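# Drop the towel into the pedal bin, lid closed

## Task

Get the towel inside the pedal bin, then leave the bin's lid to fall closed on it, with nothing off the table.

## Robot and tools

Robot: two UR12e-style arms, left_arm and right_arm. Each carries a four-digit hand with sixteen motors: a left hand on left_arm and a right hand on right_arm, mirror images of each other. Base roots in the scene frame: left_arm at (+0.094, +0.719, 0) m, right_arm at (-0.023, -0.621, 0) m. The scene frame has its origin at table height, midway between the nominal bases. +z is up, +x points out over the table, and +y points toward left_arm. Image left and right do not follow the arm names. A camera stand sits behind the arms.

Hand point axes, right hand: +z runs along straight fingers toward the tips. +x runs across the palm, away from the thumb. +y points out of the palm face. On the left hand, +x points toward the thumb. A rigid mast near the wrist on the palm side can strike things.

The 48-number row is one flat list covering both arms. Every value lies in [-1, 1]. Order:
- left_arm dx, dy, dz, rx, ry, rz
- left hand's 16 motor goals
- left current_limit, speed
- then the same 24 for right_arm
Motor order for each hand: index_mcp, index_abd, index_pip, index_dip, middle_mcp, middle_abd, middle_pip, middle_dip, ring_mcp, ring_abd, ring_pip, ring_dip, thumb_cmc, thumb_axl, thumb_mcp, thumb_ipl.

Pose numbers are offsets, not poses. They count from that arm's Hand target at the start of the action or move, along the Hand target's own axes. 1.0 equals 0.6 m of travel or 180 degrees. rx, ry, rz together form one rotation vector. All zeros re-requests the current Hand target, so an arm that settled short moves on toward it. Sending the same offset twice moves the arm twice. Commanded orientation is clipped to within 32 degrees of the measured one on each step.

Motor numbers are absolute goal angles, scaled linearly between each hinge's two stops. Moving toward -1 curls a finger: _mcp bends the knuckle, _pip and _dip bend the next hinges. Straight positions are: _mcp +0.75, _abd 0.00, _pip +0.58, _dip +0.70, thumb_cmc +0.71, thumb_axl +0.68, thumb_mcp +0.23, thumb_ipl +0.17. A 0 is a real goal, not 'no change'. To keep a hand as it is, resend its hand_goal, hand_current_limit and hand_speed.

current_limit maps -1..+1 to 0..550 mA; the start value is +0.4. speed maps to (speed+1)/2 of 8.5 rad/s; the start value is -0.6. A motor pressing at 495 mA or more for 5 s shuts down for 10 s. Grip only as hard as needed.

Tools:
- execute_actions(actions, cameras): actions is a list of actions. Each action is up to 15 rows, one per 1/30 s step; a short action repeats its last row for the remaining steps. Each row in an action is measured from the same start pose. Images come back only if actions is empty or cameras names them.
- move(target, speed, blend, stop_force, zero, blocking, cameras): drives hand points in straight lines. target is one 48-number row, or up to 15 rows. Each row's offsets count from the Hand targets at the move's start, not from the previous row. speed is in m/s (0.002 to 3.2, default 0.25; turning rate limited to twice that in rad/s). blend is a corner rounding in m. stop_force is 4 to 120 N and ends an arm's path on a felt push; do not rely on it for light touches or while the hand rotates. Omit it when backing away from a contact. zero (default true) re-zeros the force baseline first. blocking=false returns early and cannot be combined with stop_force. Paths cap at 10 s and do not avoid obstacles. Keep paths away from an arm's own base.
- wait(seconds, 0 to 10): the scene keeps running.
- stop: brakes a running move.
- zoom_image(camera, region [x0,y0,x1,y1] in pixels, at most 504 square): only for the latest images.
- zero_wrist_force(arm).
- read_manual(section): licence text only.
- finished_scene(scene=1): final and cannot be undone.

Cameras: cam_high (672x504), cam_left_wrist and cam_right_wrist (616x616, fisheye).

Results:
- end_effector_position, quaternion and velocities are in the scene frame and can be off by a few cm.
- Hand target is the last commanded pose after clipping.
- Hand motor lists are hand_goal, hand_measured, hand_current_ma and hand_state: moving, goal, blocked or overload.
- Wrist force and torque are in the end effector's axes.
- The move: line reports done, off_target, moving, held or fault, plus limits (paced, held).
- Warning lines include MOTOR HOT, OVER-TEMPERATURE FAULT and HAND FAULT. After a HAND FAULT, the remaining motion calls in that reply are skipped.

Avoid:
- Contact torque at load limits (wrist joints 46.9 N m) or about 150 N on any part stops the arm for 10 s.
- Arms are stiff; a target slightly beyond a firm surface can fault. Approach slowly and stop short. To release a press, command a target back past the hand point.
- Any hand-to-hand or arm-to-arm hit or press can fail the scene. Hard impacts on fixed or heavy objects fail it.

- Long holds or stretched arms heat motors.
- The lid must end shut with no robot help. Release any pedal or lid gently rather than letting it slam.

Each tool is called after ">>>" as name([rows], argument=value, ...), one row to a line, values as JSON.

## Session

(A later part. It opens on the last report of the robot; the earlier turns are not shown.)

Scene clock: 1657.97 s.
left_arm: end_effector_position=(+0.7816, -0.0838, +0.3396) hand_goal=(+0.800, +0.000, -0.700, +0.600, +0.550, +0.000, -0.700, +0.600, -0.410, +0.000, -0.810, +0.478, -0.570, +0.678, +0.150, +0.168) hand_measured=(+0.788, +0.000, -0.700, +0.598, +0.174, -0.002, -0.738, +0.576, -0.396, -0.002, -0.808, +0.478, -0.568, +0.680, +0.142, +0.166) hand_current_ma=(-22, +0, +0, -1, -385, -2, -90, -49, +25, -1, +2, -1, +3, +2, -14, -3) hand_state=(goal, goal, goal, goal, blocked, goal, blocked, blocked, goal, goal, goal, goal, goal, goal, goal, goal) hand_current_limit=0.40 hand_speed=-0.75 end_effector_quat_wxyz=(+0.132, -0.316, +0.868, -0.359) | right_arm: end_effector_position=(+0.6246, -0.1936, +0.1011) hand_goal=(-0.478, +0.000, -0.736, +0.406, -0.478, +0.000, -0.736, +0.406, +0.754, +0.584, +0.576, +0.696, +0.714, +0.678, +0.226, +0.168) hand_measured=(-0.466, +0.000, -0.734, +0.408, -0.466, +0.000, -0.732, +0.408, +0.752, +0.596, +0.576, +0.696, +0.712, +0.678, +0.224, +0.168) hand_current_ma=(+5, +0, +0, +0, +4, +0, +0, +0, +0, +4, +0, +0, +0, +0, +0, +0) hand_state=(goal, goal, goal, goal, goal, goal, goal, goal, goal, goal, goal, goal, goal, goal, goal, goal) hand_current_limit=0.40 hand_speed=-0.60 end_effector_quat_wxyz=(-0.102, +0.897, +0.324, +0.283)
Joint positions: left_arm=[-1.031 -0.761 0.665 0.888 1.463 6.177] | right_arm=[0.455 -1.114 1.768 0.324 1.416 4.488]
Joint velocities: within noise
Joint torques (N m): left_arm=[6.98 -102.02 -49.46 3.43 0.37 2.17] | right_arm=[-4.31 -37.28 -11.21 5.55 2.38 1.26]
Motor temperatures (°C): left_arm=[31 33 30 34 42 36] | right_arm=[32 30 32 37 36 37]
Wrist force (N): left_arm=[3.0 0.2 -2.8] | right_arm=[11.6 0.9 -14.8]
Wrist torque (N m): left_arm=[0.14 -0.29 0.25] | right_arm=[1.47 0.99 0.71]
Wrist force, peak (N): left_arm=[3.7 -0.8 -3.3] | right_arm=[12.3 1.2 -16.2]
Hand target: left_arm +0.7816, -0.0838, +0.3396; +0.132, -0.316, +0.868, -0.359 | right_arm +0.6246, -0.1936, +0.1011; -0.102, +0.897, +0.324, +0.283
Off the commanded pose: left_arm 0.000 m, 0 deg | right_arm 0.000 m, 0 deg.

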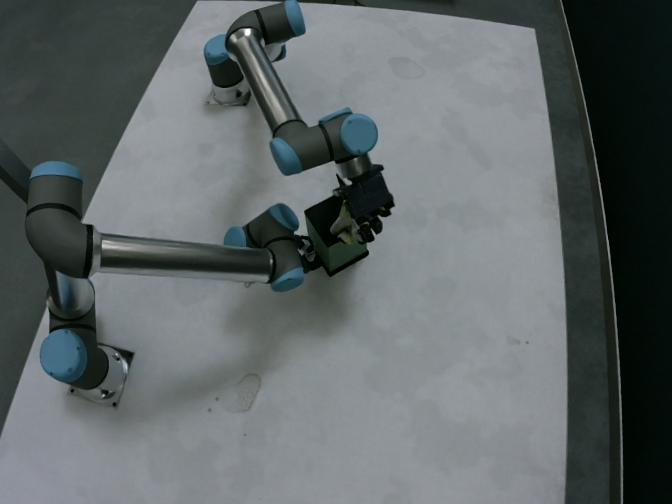

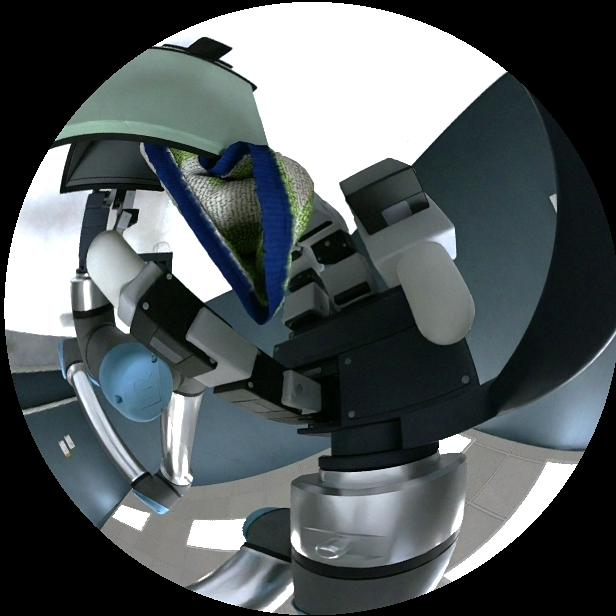

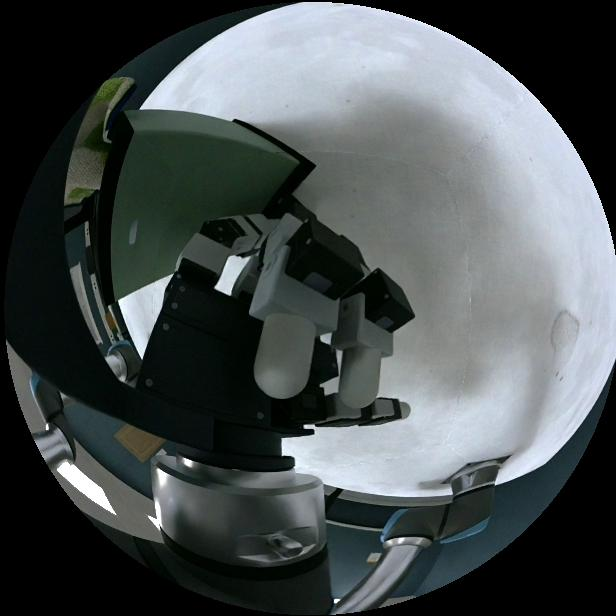

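>>> move([
  [0,-0.0707,-0.0707,0,0,0, 0.8,0,-0.7,0.6, 0.2,0,-0.7,0.6, -0.411,0,-0.81,0.478, -0.571,0.678,0.15,0.168, 0.4,-0.75, 0,0,0,0,0,0, -0.479,0,-0.737,0.406, -0.479,0,-0.737,0.406, 0.754,0.583,0.576,0.696, 0.714,0.678,0.226,0.168, 0.4,-0.6],
], speed=0.08, cameras=["all"])

>>> zoom_image(camera="cam_high", region=[260, 120, 420, 280])

Scene clock: 1688.20 s.
left_arm: end_effector_position=(+0.7816, -0.0839, +0.3994) hand_goal=(+0.800, +0.000, -0.700, +0.600, +0.200, +0.000, -0.700, +0.600, -0.410, +0.000, -0.810, +0.478, -0.570, +0.678, +0.150, +0.168) hand_measured=(+0.788, +0.000, -0.700, +0.598, +0.202, -0.002, -0.698, +0.600, -0.396, -0.002, -0.808, +0.478, -0.568, +0.680, +0.142, +0.166) hand_current_ma=(-22, +0, +0, -1, +1, -2, +3, +0, +25, -1, +2, -1, +2, +2, -14, -3) hand_state=(goal, goal, goal, goal, goal, goal, goal, goal, goal, goal, goal, goal, goal, goal, goal, goal) hand_current_limit=0.40 hand_speed=-0.75 end_effector_quat_wxyz=(+0.132, -0.316, +0.868, -0.359) | right_arm: end_effector_position=(+0.6246, -0.1936, +0.1011) hand_goal=(-0.478, +0.000, -0.736, +0.406, -0.478, +0.000, -0.736, +0.406, +0.754, +0.584, +0.576, +0.696, +0.714, +0.678, +0.226, +0.168) hand_measured=(-0.466, +0.000, -0.734, +0.408, -0.466, +0.000, -0.732, +0.408, +0.752, +0.596, +0.576, +0.696, +0.712, +0.678, +0.224, +0.168) hand_current_ma=(+5, +0, +0, +0, +4, +0, +0, +0, +0, +4, +0, +0, +0, +0, +0, +0) hand_state=(goal, goal, goal, goal, goal, goal, goal, goal, goal, goal, goal, goal, goal, goal, goal, goal) hand_current_limit=0.40 hand_speed=-0.60 end_effector_quat_wxyz=(-0.102, +0.897, +0.324, +0.283)
Joint positions: left_arm=[-1.031 -0.732 0.507 1.017 1.463 6.177] | right_arm=[0.455 -1.114 1.768 0.324 1.416 4.488]
Joint torques (N m): left_arm=[-15.39 -124.44 -38.13 -1.25 0.4 -3] | right_arm=[-4.66 -35.78 -10.92 5.62 2.45 1.06]
Wrist force (N): left_arm=[1.8 1.4 -0.1] | right_arm=[11.2 0.9 -14.4]
Wrist torque (N m): left_arm=[0.23 -0.15 0.22] | right_arm=[1.44 0.91 0.68]
Wrist force, peak (N): left_arm=[3.6 -1.1 -3.3] | right_arm=[12.3 1.2 -16.1]
Hand target: left_arm +0.7816, -0.0839, +0.3996; +0.132, -0.316, +0.868, -0.359 | right_arm +0.6246, -0.1936, +0.1011; -0.102, +0.897, +0.324, +0.283
Off the commanded pose: left_arm 0.000 m, 0 deg | right_arm 0.000 m, 0 deg.
move: done

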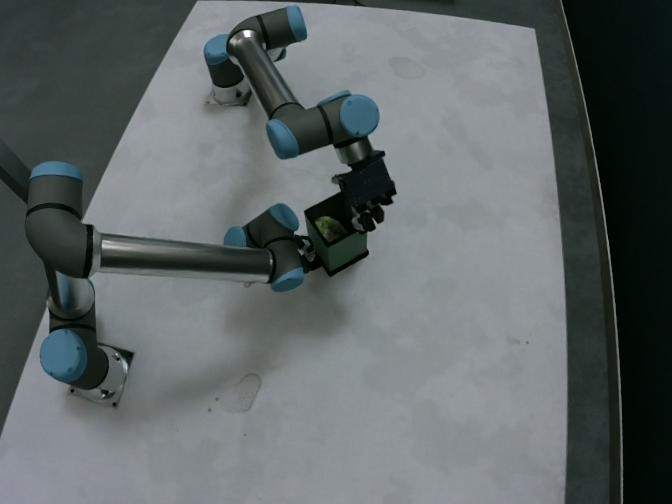

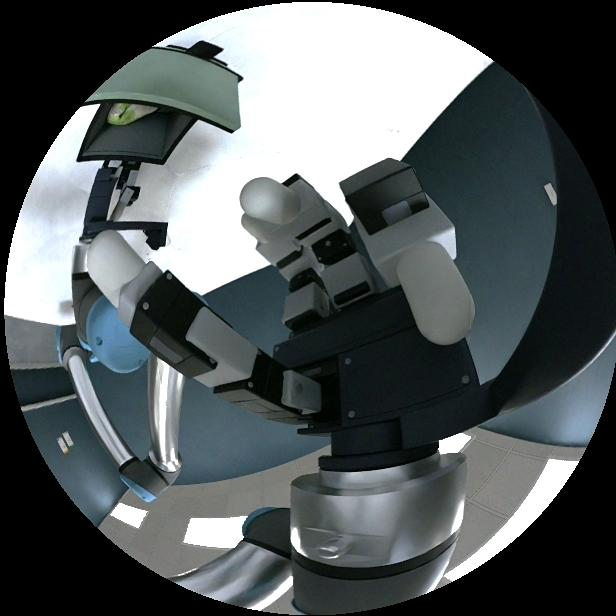

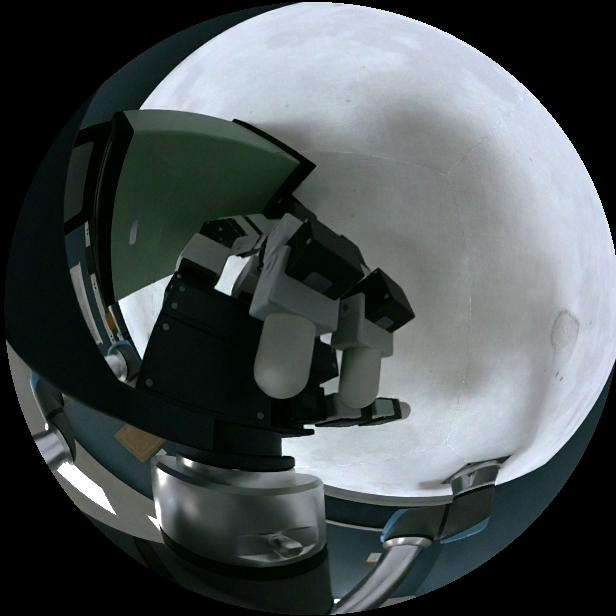

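Scaled by 3.150.

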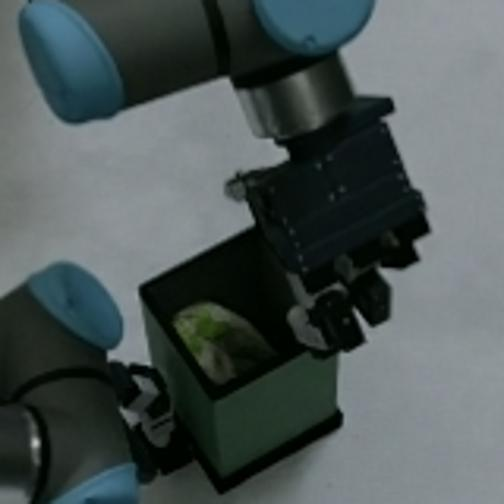

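>>> move([
  [0,-0.004,-0.1385,0,0,0, 0.8,0,-0.7,0.6, 0.2,0,-0.7,0.6, -0.41,0,-0.81,0.478, -0.57,0.678,0.15,0.168, 0.4,-0.75, 0,0,0,0,0,0, -0.479,0,-0.737,0.406, -0.479,0,-0.737,0.406, 0.754,0.583,0.576,0.696, 0.714,0.678,0.226,0.168, 0.4,-0.6],
  [-0.0633,0.3605,-0.4085,0,0,0, 0.8,0,-0.7,0.6, 0.2,0,-0.7,0.6, -0.41,0,-0.81,0.478, -0.57,0.678,0.15,0.168, 0.4,-0.75, 0,0,0,0,0,0, -0.479,0,-0.737,0.406, -0.479,0,-0.737,0.406, 0.754,0.583,0.576,0.696, 0.714,0.678,0.226,0.168, 0.4,-0.6],
], speed=0.2, blend=0.03, cameras=["all"])

>>> zoom_image(camera="cam_high", region=[280, 160, 400, 280])

>>> zoom_image(camera="cam_right_wrist", region=[50, 70, 330, 320])

Scene clock: 1707.67 s.
left_arm: end_effector_position=(+0.6008, +0.1902, +0.4202) hand_goal=(+0.800, +0.000, -0.700, +0.600, +0.200, +0.000, -0.700, +0.600, -0.410, +0.000, -0.810, +0.478, -0.570, +0.678, +0.150, +0.168) hand_measured=(+0.788, +0.000, -0.700, +0.598, +0.202, -0.002, -0.698, +0.600, -0.396, -0.002, -0.808, +0.478, -0.568, +0.680, +0.144, +0.166) hand_current_ma=(-22, +0, +0, -1, +1, -2, +3, +0, +25, -1, +2, -1, +2, +2, -13, -3) hand_state=(goal, goal, goal, goal, goal, goal, goal, goal, goal, goal, goal, goal, goal, goal, goal, goal) hand_current_limit=0.40 hand_speed=-0.75 end_effector_quat_wxyz=(+0.132, -0.316, +0.868, -0.359) | right_arm: end_effector_position=(+0.6246, -0.1936, +0.1011) hand_goal=(-0.478, +0.000, -0.736, +0.406, -0.478, +0.000, -0.736, +0.406, +0.754, +0.584, +0.576, +0.696, +0.714, +0.678, +0.226, +0.168) hand_measured=(-0.466, +0.000, -0.734, +0.408, -0.466, +0.000, -0.732, +0.408, +0.752, +0.596, +0.576, +0.696, +0.712, +0.678, +0.224, +0.168) hand_current_ma=(+5, +0, +0, +0, +4, +0, +0, +0, +0, +4, +0, +0, +0, +0, +0, +0) hand_state=(goal, goal, goal, goal, goal, goal, goal, goal, goal, goal, goal, goal, goal, goal, goal, goal) hand_current_limit=0.40 hand_speed=-0.60 end_effector_quat_wxyz=(-0.102, +0.897, +0.324, +0.283)
Joint positions: left_arm=[-1.051 -1.388 1.466 0.716 1.449 6.163] | right_arm=[0.455 -1.114 1.768 0.324 1.416 4.488]
Joint torques (N m): left_arm=[-5.06 -70.31 -44.15 3.91 -0.01 -2] | right_arm=[-3.84 -37.46 -10.75 5.59 2.39 1.25]
Wrist force (N): left_arm=[1.8 1.3 -0.4] | right_arm=[11.3 1.1 -14.7]
Wrist torque (N m): left_arm=[0.24 -0.17 0.21] | right_arm=[1.41 0.90 0.68]
Wrist force, peak (N): left_arm=[1.5 3.1 -1.6] | right_arm=[11.8 1.0 -15.6]
Hand target: left_arm +0.6008, +0.1903, +0.4202; +0.132, -0.316, +0.868, -0.359 | right_arm +0.6246, -0.1936, +0.1011; -0.102, +0.897, +0.324, +0.283
Off the commanded pose: left_arm 0.000 m, 0 deg | right_arm 0.000 m, 0 deg.
move: done

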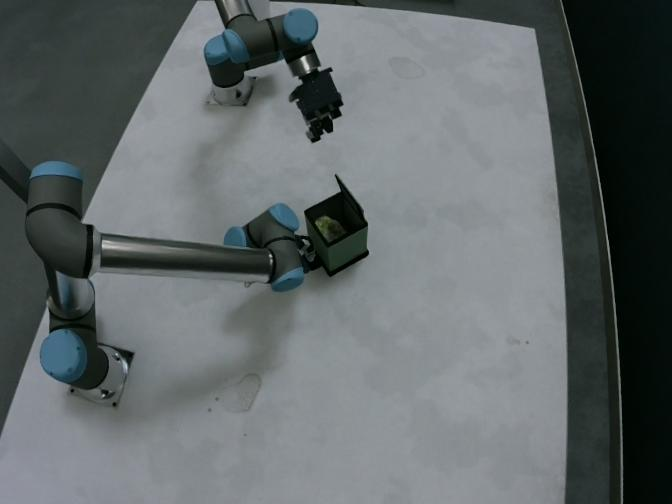

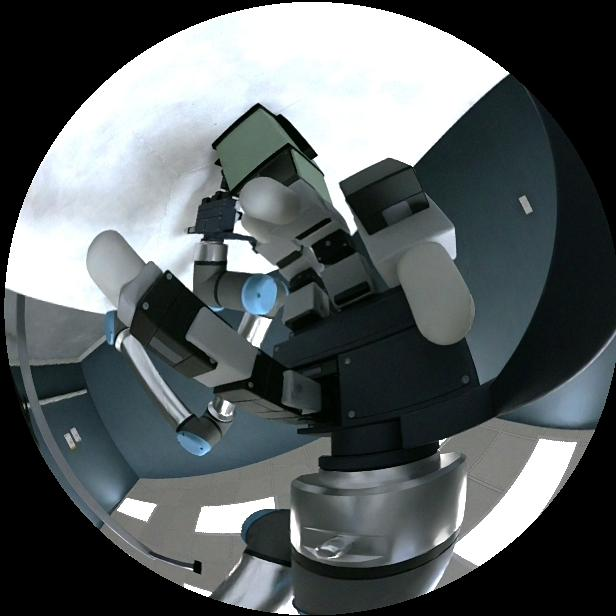

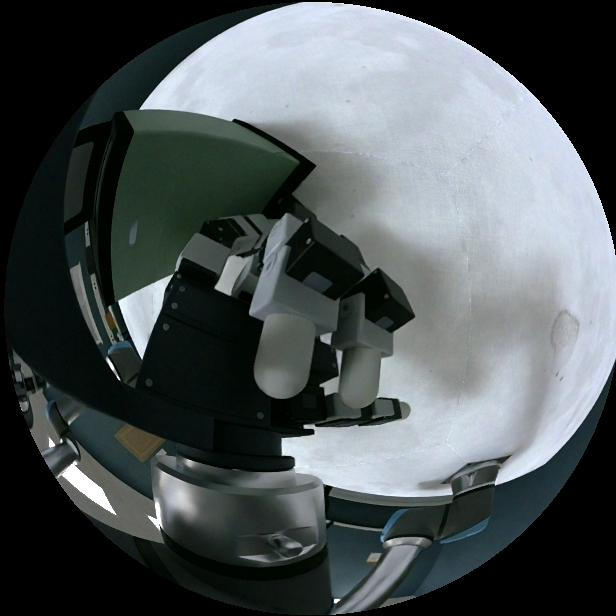

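Scaled by 4.200.

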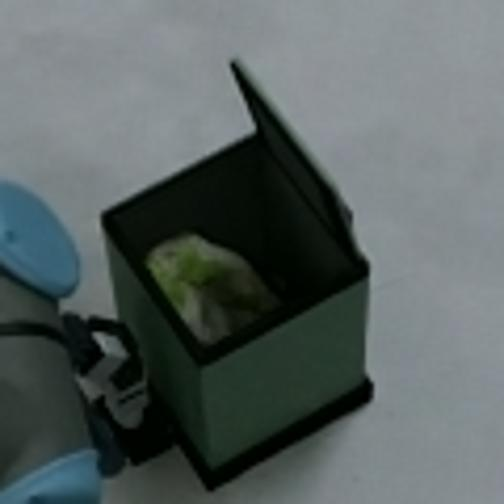

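Scaled by 1.800 from the camera's 616x616 image, which has a finer 880x880 frame.

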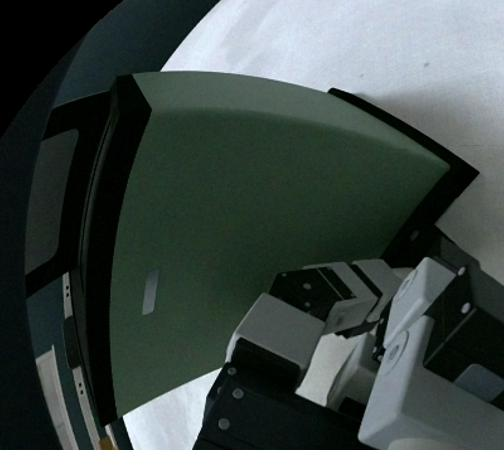

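>>> move([
  [0,0,0,0,0,0, 0.8,0,-0.7,0.6, 0.2,0,-0.7,0.6, -0.41,0,-0.81,0.478, -0.57,0.678,0.15,0.168, 0.4,-0.75, 0.0478,0,-0.0683,0,0,0, -0.478,0,-0.736,0.406, -0.478,0,-0.736,0.406, 0.754,0.584,0.576,0.696, 0.714,0.678,0.226,0.168, 0.4,-0.6],
  [0,0,0,0,0,0, 0.8,0,-0.7,0.6, 0.2,0,-0.7,0.6, -0.41,0,-0.81,0.478, -0.57,0.678,0.15,0.168, 0.4,-0.75, 0.0478,0,-0.2683,0,0,0, -0.478,0,-0.736,0.406, -0.478,0,-0.736,0.406, 0.754,0.584,0.576,0.696, 0.714,0.678,0.226,0.168, 0.4,-0.6],
], speed=[0.025, 0.15], blend=0.01, cameras=["all"])

>>> zoom_image(camera="cam_high", region=[280, 160, 400, 280])

Scene clock: 1736.50 s.
left_arm: end_effector_position=(+0.6008, +0.1903, +0.4202) hand_goal=(+0.800, +0.000, -0.700, +0.600, +0.200, +0.000, -0.700, +0.600, -0.410, +0.000, -0.810, +0.478, -0.570, +0.678, +0.150, +0.168) hand_measured=(+0.788, +0.000, -0.700, +0.598, +0.202, -0.002, -0.698, +0.600, -0.396, -0.002, -0.808, +0.478, -0.568, +0.680, +0.144, +0.166) hand_current_ma=(-22, +0, +0, -1, +1, -2, +3, +0, +25, -1, +2, -1, +2, +2, -13, -3) hand_state=(goal, goal, goal, goal, goal, goal, goal, goal, goal, goal, goal, goal, goal, goal, goal, goal) hand_current_limit=0.40 hand_speed=-0.75 end_effector_quat_wxyz=(+0.132, -0.316, +0.868, -0.359) | right_arm: end_effector_position=(+0.5715, -0.2377, +0.2493) hand_goal=(-0.478, +0.000, -0.736, +0.406, -0.478, +0.000, -0.736, +0.406, +0.754, +0.584, +0.576, +0.696, +0.714, +0.678, +0.226, +0.168) hand_measured=(-0.466, +0.000, -0.734, +0.408, -0.466, +0.000, -0.732, +0.408, +0.752, +0.580, +0.576, +0.696, +0.712, +0.678, +0.224, +0.168) hand_current_ma=(+5, +0, +0, +0, +4, +0, +0, +0, +0, +0, +0, +0, +0, +0, +0, +0) hand_state=(goal, goal, goal, goal, goal, goal, goal, goal, goal, goal, goal, goal, goal, goal, goal, goal) hand_current_limit=0.40 hand_speed=-0.60 end_effector_quat_wxyz=(-0.102, +0.897, +0.324, +0.283)
Joint positions: left_arm=[-1.051 -1.388 1.466 0.716 1.449 6.163] | right_arm=[0.422 -1.346 1.793 0.535 1.397 4.46]
Joint torques (N m): left_arm=[7.95 -73.43 -38.91 3.73 1.03 1.86] | right_arm=[12.41 -47.14 -53.54 -0.96 1.61 2.26]
Wrist force (N): left_arm=[2.0 1.1 -0.2] | right_arm=[0.0 0.9 -0.5]
Wrist torque (N m): left_arm=[0.19 -0.19 0.24] | right_arm=[0.27 -0.09 -0.05]
Wrist force, peak (N): left_arm=[2.1 1.3 -0.3] | right_arm=[12.1 0.7 -15.4]
Hand target: left_arm +0.6008, +0.1903, +0.4202; +0.132, -0.316, +0.868, -0.359 | right_arm +0.5717, -0.2376, +0.2495; -0.102, +0.897, +0.324, +0.283
Off the commanded pose: left_arm 0.000 m, 0 deg | right_arm 0.000 m, 0 deg.
move: done

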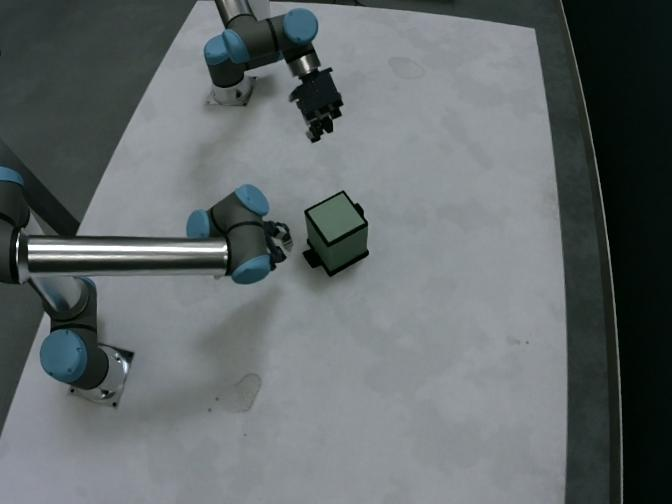

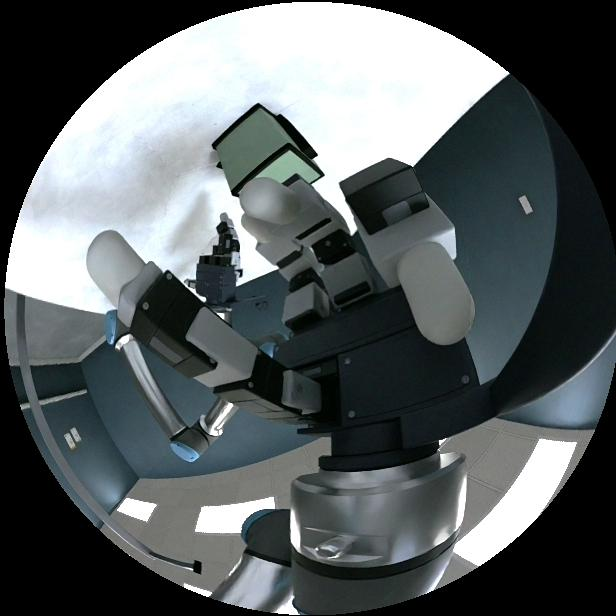

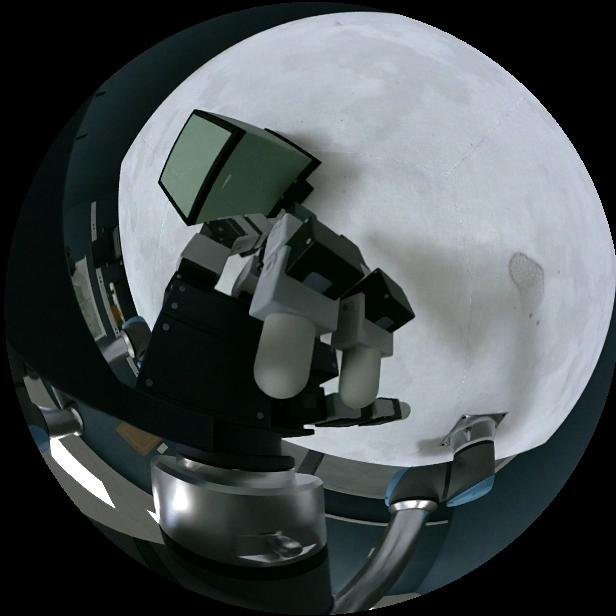

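Scaled by 4.200.

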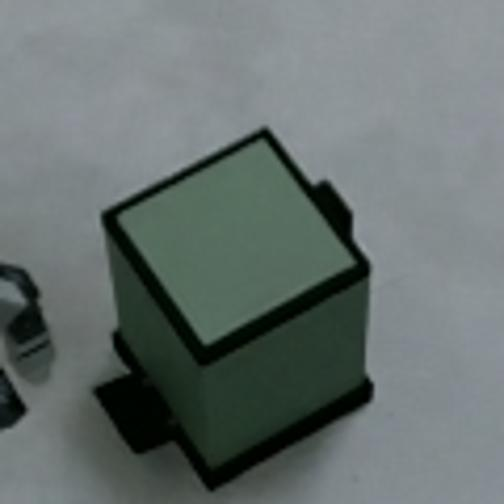

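>>> finished_scene()

The scene is finished: the task was done.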